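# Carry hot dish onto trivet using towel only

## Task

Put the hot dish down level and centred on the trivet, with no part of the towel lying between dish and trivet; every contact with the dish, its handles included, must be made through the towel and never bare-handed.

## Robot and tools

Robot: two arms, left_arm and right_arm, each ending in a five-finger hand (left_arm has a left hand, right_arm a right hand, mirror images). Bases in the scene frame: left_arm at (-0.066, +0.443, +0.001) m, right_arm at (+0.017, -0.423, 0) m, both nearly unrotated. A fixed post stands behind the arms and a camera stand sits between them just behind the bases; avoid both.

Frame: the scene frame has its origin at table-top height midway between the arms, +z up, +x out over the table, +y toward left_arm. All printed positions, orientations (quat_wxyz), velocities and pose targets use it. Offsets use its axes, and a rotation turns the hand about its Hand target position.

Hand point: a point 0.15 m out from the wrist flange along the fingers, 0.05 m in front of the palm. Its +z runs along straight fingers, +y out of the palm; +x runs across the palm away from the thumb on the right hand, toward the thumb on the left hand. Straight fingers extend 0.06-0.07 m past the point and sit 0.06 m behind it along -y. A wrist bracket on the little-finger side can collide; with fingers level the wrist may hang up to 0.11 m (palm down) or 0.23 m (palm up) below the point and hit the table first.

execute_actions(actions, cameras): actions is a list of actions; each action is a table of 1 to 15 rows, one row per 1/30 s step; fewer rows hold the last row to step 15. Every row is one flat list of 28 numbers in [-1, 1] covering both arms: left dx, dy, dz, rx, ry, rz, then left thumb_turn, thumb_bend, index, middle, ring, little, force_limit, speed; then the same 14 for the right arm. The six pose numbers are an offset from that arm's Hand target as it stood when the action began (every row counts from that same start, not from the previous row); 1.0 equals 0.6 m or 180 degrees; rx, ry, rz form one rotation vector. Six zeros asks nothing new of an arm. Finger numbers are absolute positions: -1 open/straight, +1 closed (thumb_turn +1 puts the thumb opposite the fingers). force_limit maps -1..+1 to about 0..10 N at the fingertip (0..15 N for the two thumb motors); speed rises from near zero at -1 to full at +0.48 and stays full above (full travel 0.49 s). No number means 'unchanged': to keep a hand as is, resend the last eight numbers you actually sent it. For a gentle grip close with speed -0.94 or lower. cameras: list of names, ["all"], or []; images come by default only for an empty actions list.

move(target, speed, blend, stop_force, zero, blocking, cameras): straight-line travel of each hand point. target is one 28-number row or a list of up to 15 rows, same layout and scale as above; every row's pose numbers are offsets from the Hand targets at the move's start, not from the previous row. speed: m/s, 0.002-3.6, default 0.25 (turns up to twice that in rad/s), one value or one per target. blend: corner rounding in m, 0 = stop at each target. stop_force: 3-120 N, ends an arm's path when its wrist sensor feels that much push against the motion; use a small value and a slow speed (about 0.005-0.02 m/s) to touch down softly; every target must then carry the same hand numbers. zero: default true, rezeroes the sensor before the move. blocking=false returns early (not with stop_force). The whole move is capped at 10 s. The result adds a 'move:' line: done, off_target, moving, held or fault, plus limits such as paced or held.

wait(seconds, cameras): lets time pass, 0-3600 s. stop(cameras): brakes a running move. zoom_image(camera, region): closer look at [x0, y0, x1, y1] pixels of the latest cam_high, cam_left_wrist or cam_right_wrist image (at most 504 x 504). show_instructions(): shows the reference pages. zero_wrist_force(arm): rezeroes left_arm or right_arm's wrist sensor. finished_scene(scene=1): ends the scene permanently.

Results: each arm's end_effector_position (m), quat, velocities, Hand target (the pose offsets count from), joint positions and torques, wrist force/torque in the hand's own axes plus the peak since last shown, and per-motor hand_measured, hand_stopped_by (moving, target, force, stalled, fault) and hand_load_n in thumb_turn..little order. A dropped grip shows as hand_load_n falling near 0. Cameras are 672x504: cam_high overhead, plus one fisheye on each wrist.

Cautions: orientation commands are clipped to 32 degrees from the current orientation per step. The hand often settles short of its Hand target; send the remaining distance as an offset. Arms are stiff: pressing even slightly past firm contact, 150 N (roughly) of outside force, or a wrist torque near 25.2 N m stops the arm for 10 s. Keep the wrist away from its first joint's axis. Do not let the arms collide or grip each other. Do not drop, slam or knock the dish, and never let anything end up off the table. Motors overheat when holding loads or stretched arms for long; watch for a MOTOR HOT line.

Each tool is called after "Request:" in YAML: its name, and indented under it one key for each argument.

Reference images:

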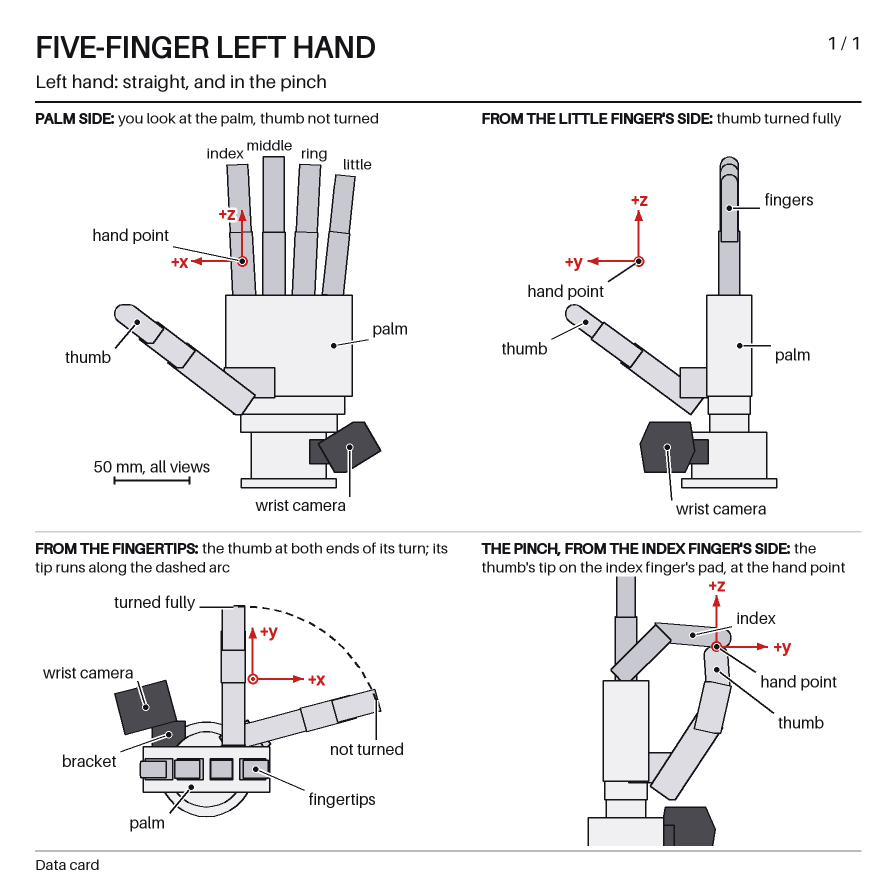

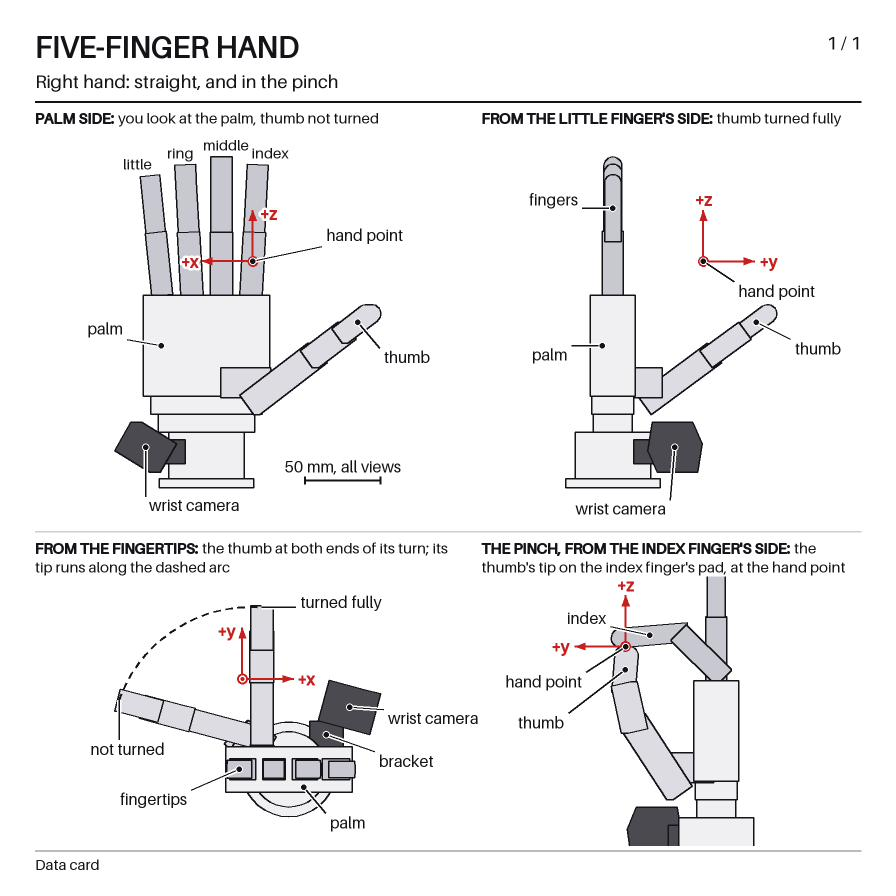

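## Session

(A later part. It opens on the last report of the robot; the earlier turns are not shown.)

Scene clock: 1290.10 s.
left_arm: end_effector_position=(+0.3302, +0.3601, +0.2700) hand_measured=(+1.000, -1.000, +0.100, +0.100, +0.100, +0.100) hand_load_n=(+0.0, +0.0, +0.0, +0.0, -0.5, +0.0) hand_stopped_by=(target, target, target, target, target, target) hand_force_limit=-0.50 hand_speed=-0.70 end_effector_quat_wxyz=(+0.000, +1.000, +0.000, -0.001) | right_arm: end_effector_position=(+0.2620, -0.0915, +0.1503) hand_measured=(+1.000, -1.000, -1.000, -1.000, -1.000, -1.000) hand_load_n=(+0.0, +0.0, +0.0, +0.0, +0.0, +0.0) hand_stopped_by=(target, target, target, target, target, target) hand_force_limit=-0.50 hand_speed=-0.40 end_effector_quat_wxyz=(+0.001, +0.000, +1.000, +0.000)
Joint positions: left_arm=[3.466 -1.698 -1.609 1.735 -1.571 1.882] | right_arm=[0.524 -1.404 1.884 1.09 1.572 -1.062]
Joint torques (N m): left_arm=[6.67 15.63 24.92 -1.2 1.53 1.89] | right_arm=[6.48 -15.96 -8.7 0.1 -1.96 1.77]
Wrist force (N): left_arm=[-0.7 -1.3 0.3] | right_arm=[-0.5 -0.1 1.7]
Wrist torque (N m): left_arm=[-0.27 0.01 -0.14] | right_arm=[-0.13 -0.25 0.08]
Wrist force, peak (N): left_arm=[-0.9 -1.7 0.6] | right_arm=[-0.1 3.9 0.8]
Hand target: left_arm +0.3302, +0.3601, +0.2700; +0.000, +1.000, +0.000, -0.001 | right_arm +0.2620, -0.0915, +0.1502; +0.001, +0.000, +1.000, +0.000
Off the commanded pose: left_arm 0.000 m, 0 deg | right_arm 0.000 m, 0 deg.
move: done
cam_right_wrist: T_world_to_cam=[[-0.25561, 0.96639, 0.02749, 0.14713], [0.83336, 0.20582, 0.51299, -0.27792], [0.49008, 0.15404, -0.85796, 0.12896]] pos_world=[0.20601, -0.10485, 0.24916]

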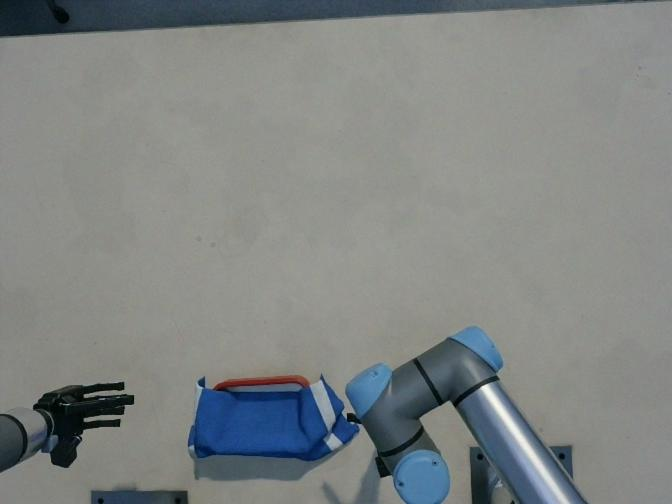

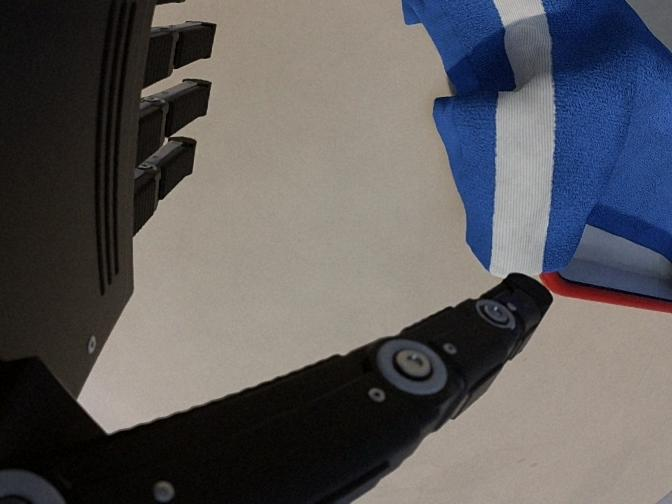

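Request:
move:
  target:
    - [0,0,0,0,0,0,1,-1,0.1,0.1,0.1,0.1,-0.5,-0.7,0,0,-0.0937,0,0,0,1,-1,-1,-1,-1,-1,-0.5,-0.4]
    - [0,0,0,0,0,0,1,-1,0.1,0.1,0.1,0.1,-0.5,-0.7,0,0.17,-0.0937,0,0,0,1,-1,-1,-1,-1,-1,-0.5,-0.4]
  speed: 0.15
  blend: 0.02

Request:
move:
  target: [0,0,0,0,0,0,1,-1,0.1,0.1,0.1,0.1,-0.5,-0.7,0,0.1333,0,0,0,0,1,-1,-1,-1,-1,-1,-0.5,-0.4]
  speed: 0.015
  stop_force: 3
  cameras: ["cam_high","cam_right_wrist"]

Scene clock: 1299.20 s.
left_arm: end_effector_position=(+0.3302, +0.3601, +0.2700) hand_measured=(+1.000, -1.000, +0.100, +0.100, +0.100, +0.100) hand_load_n=(+0.0, +0.0, +0.0, +0.0, +0.0, +0.0) hand_stopped_by=(target, target, target, target, target, target) hand_force_limit=-0.50 hand_speed=-0.70 end_effector_quat_wxyz=(+0.000, +1.000, +0.000, -0.001) | right_arm: end_effector_position=(+0.2620, +0.0104, +0.0939) hand_measured=(+1.000, -1.000, -1.000, -1.000, -1.000, -1.000) hand_load_n=(+0.0, +0.0, +0.0, +0.0, +0.0, +0.0) hand_stopped_by=(target, target, target, target, target, target) hand_force_limit=-0.50 hand_speed=-0.40 end_effector_quat_wxyz=(+0.001, +0.000, +1.000, +0.000)
Joint positions: left_arm=[3.466 -1.698 -1.609 1.735 -1.571 1.882] | right_arm=[0.752 -1.146 1.699 1.018 1.572 -0.834]
Joint torques (N m): left_arm=[6.85 15.24 24.73 -1.21 1.48 1.84] | right_arm=[5.08 -33.86 -21.52 0.22 0.11 -0.71]
Wrist force (N): left_arm=[-0.7 -1.4 0.3] | right_arm=[-0.5 -0.5 1.6]
Wrist torque (N m): left_arm=[-0.29 0.01 -0.13] | right_arm=[-0.10 -0.16 0.05]
Wrist force, peak (N): left_arm=[-0.8 -1.6 0.4] | right_arm=[-0.5 -0.8 2.3]
Hand target: left_arm +0.3302, +0.3601, +0.2700; +0.000, +1.000, +0.000, -0.001 | right_arm +0.2620, +0.0105, +0.0939; +0.001, +0.000, +1.000, +0.000
Off the commanded pose: left_arm 0.000 m, 0 deg | right_arm 0.000 m, 0 deg.
move: done

Scene clock: 1303.27 s.
left_arm: end_effector_position=(+0.3302, +0.3601, +0.2700) hand_measured=(+1.000, -1.000, +0.100, +0.100, +0.100, +0.100) hand_load_n=(+0.0, +0.0, +0.0, +0.0, +0.0, +0.0) hand_stopped_by=(target, target, target, target, target, target) hand_force_limit=-0.50 hand_speed=-0.70 end_effector_quat_wxyz=(+0.000, +1.000, +0.000, -0.001) | right_arm: end_effector_position=(+0.2620, +0.0558, +0.0939) hand_measured=(+1.000, -1.000, -1.000, -1.000, -1.000, -1.000) hand_load_n=(+0.0, +0.0, +0.0, +0.0, +0.0, +0.0) hand_stopped_by=(target, target, target, target, target, target) hand_force_limit=-0.50 hand_speed=-0.40 end_effector_quat_wxyz=(+0.001, +0.000, +1.000, +0.000)
Joint positions: left_arm=[3.466 -1.698 -1.609 1.735 -1.571 1.882] | right_arm=[0.827 -1.061 1.565 1.066 1.572 -0.758]
Joint torques (N m): left_arm=[6.7 14.81 24.32 -1.19 1.33 1.97] | right_arm=[-7.84 -50.28 -20.16 -0.42 -0.34 -2.75]
Wrist force (N): left_arm=[-0.8 -1.2 0.3] | right_arm=[-1.0 -1.8 1.7]
Wrist torque (N m): left_arm=[-0.26 0.02 -0.15] | right_arm=[-0.01 -0.16 -0.10]
Wrist force, peak (N): left_arm=[-0.8 -1.6 0.3] | right_arm=[-0.6 -6.9 1.9]
Hand target: left_arm +0.3302, +0.3601, +0.2700; +0.000, +1.000, +0.000, -0.001 | right_arm +0.2620, +0.0558, +0.0939; +0.001, +0.000, +1.000, +0.000 (not the last commanded pose)
Off the commanded pose: left_arm 0.000 m, 0 deg | right_arm 0.035 m, 0 deg.
move: contact (right_arm)
cam_right_wrist: T_world_to_cam=[[-0.25534, 0.96645, 0.02765, 0.00615], [0.83344, 0.20552, 0.51298, -0.27938], [0.49009, 0.15403, -0.85796, 0.05795]] pos_world=[0.20601, 0.04255, 0.19287]

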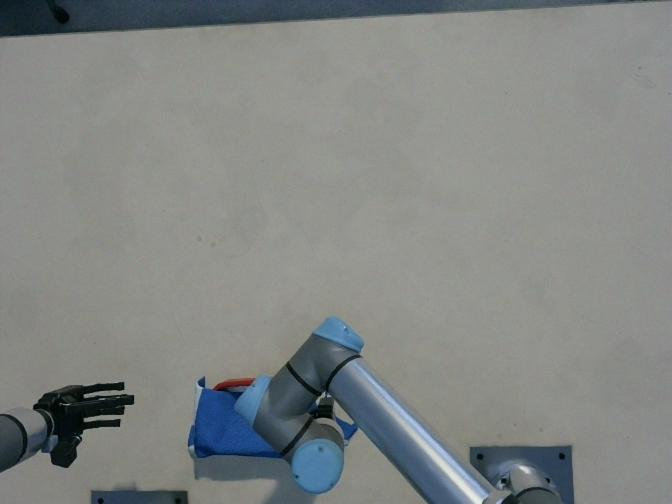

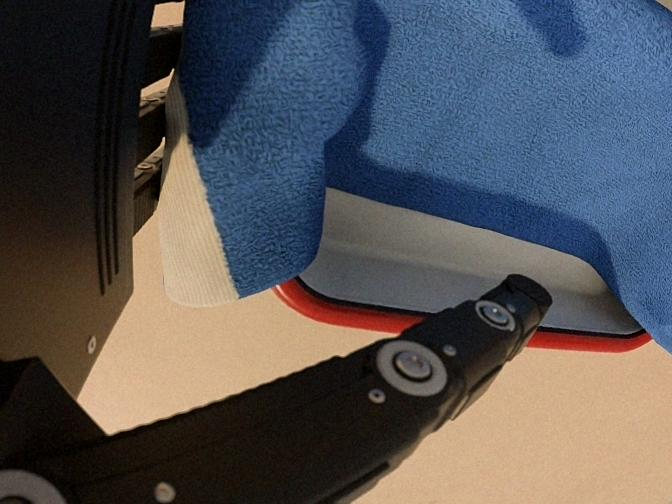

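Request:
move:
  target: [0,0,0,0,0,0,1,-1,0.1,0.1,0.1,0.1,-0.5,-0.7,0,0.0233,0,0,0,0,1,-1,-1,-1,-1,-1,-0.5,-0.4]
  speed: 0.012
  stop_force: 20
  cameras: ["cam_high","cam_right_wrist"]

Request:
zoom_image:
  camera: "cam_high"
  region: [170, 350, 370, 484]

Scene clock: 1314.33 s.
left_arm: end_effector_position=(+0.3302, +0.3601, +0.2700) hand_measured=(+1.000, -1.000, +0.100, +0.100, +0.100, +0.100) hand_load_n=(+0.0, +0.0, +0.0, +0.0, +0.0, +0.0) hand_stopped_by=(target, target, target, target, target, target) hand_force_limit=-0.50 hand_speed=-0.70 end_effector_quat_wxyz=(+0.000, +1.000, +0.000, -0.001) | right_arm: end_effector_position=(+0.2620, +0.0698, +0.0939) hand_measured=(+1.000, -1.000, -1.000, -1.000, -1.000, -1.000) hand_load_n=(+0.0, +0.0, +0.0, +0.0, +0.0, +0.0) hand_stopped_by=(target, target, target, target, target, target) hand_force_limit=-0.50 hand_speed=-0.40 end_effector_quat_wxyz=(+0.001, +0.000, +1.000, +0.000)
Joint positions: left_arm=[3.466 -1.698 -1.609 1.735 -1.571 1.882] | right_arm=[0.848 -1.034 1.522 1.083 1.572 -0.738]
Joint torques (N m): left_arm=[7.25 15.6 24.57 -1.35 1.36 1.76] | right_arm=[-7.99 -51.21 -10.03 -0.93 -1.81 -2.37]
Wrist force (N): left_arm=[-0.8 -1.2 0.4] | right_arm=[-0.3 -5.0 1.5]
Wrist torque (N m): left_arm=[-0.27 0.03 -0.15] | right_arm=[-0.11 -0.20 -0.26]
Wrist force, peak (N): left_arm=[-0.9 -1.5 0.5] | right_arm=[0.3 -7.4 2.0]
Hand target: left_arm +0.3302, +0.3601, +0.2700; +0.000, +1.000, +0.000, -0.001 | right_arm +0.2620, +0.0698, +0.0939; +0.001, +0.000, +1.000, +0.000
Off the commanded pose: left_arm 0.000 m, 0 deg | right_arm 0.000 m, 0 deg.
move: done
cam_right_wrist: T_world_to_cam=[[-0.25539, 0.96644, 0.02774, -0.00739], [0.83343, 0.20551, 0.51299, -0.28225], [0.49008, 0.15413, -0.85794, 0.05579]] pos_world=[0.20601, 0.05655, 0.19287]

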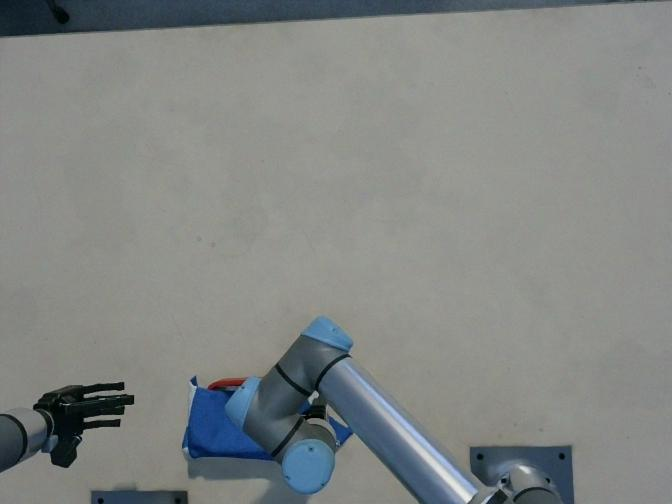

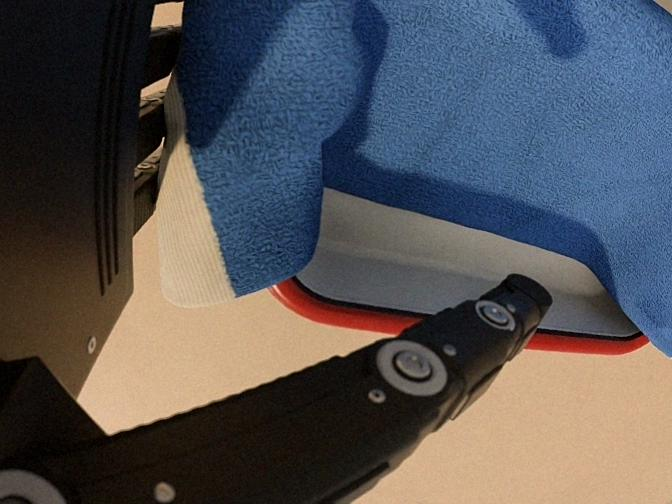

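Scaled by 2.520 from the camera's image (finer frame: 960x720).

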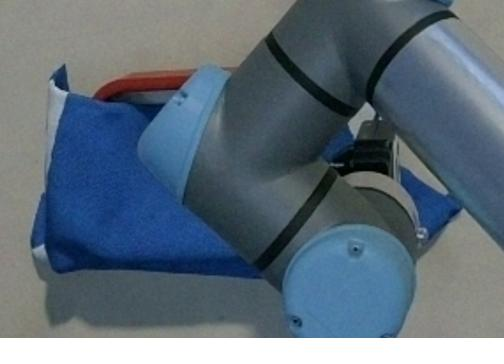

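Request:
move:
  target:
    - [0,0,0,0,0,0,1,-1,0.1,0.1,0.1,0.1,-0.5,-0.7,0,-0.12,0,0,0,0,1,-1,-1,-1,-1,-1,-0.5,-0.4]
    - [0,0,0,0,0,0,1,-1,0.1,0.1,0.1,0.1,-0.5,-0.7,0.06,-0.36,0.26,0,0,0,1,-1,-1,-1,-1,-1,-0.5,-0.4]
    - [0,0,0,0,0,0,1,-1,0.1,0.1,0.1,0.1,-0.5,-0.7,0.26,-0.34,0.26,0,-0.693,0.693,1,-1,-1,-1,-1,-1,-0.5,-0.4]
    - [0,0,0,0,0,0,1,-1,0.1,0.1,0.1,0.1,-0.5,-0.7,0.26,-0.2688,0.062,0,-0.693,0.693,1,-1,-1,-1,-1,-1,-0.5,-0.4]
  speed: 0.35
  blend: 0.04
  cameras: ["cam_high","cam_right_wrist"]

Request:
zoom_image:
  camera: "cam_right_wrist"
  region: [330, 160, 530, 400]

Request:
zoom_image:
  camera: "cam_high"
  region: [170, 350, 370, 484]

Scene clock: 1340.87 s.
left_arm: end_effector_position=(+0.3302, +0.3601, +0.2700) hand_measured=(+1.000, -1.000, +0.100, +0.100, +0.100, +0.100) hand_load_n=(+0.0, +0.5, +0.0, +0.0, +0.0, +0.5) hand_stopped_by=(target, target, target, target, target, target) hand_force_limit=-0.50 hand_speed=-0.70 end_effector_quat_wxyz=(+0.000, +1.000, +0.000, -0.001) | right_arm: end_effector_position=(+0.4179, -0.0915, +0.1312) hand_measured=(+1.000, -1.000, -1.000, -1.000, -1.000, -1.000) hand_load_n=(+0.0, +0.0, +0.0, +0.0, +0.0, +0.0) hand_stopped_by=(target, target, target, target, target, target) hand_force_limit=-0.50 hand_speed=-0.40 end_effector_quat_wxyz=(+0.707, -0.706, +0.031, +0.001)
Joint positions: left_arm=[3.466 -1.698 -1.609 1.735 -1.571 1.882] | right_arm=[-0.111 -1.254 2.038 -0.783 -0.084 -3.097]
Joint torques (N m): left_arm=[7.01 15.25 24.31 -1.42 1.14 1.89] | right_arm=[6.13 -27.77 -21.06 2.69 1.91 -2.82]
Wrist force (N): left_arm=[-0.5 -1.3 0.4] | right_arm=[-0.1 2.7 -0.1]
Wrist torque (N m): left_arm=[-0.29 -0.01 -0.13] | right_arm=[0.07 -0.08 0.12]
Wrist force, peak (N): left_arm=[-0.9 -1.6 0.6] | right_arm=[0.0 -5.4 1.9]
Hand target: left_arm +0.3302, +0.3601, +0.2700; +0.000, +1.000, +0.000, -0.001 | right_arm +0.4180, -0.0915, +0.1311; +0.707, -0.707, +0.031, +0.001
Off the commanded pose: left_arm 0.000 m, 0 deg | right_arm 0.000 m, 0 deg.
move: done; blend cut to 0.036 m at target 1
cam_right_wrist: T_world_to_cam=[[0.21083, -0.03757, -0.9768, 0.03238], [-0.86362, -0.47528, -0.16812, 0.33803], [-0.45794, 0.87903, -0.13265, 0.40352]] pos_world=[0.46989, -0.19283, 0.14198]

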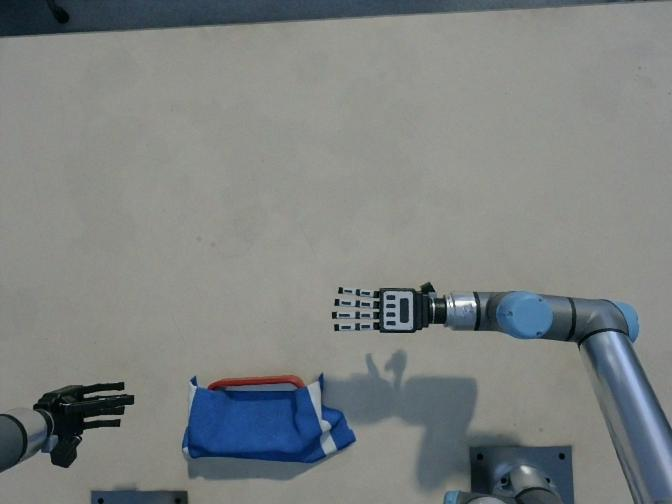

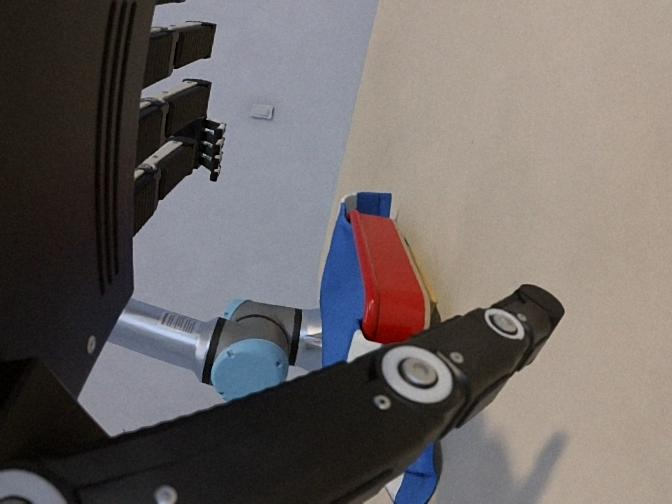

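Scaled by 2.100 from the camera's image (finer frame: 960x720).

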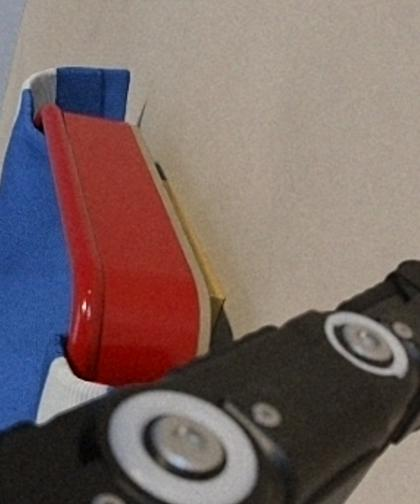

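Scaled by 2.520 from the camera's image (finer frame: 960x720).

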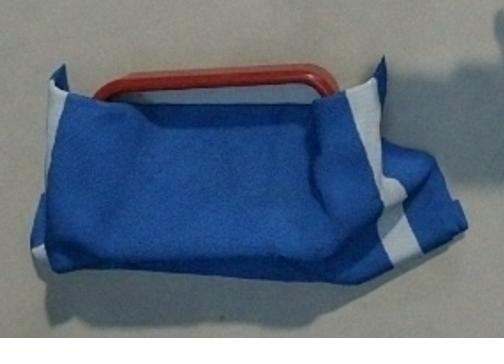

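Request:
finished_scene:

The scene is finished: the task was done.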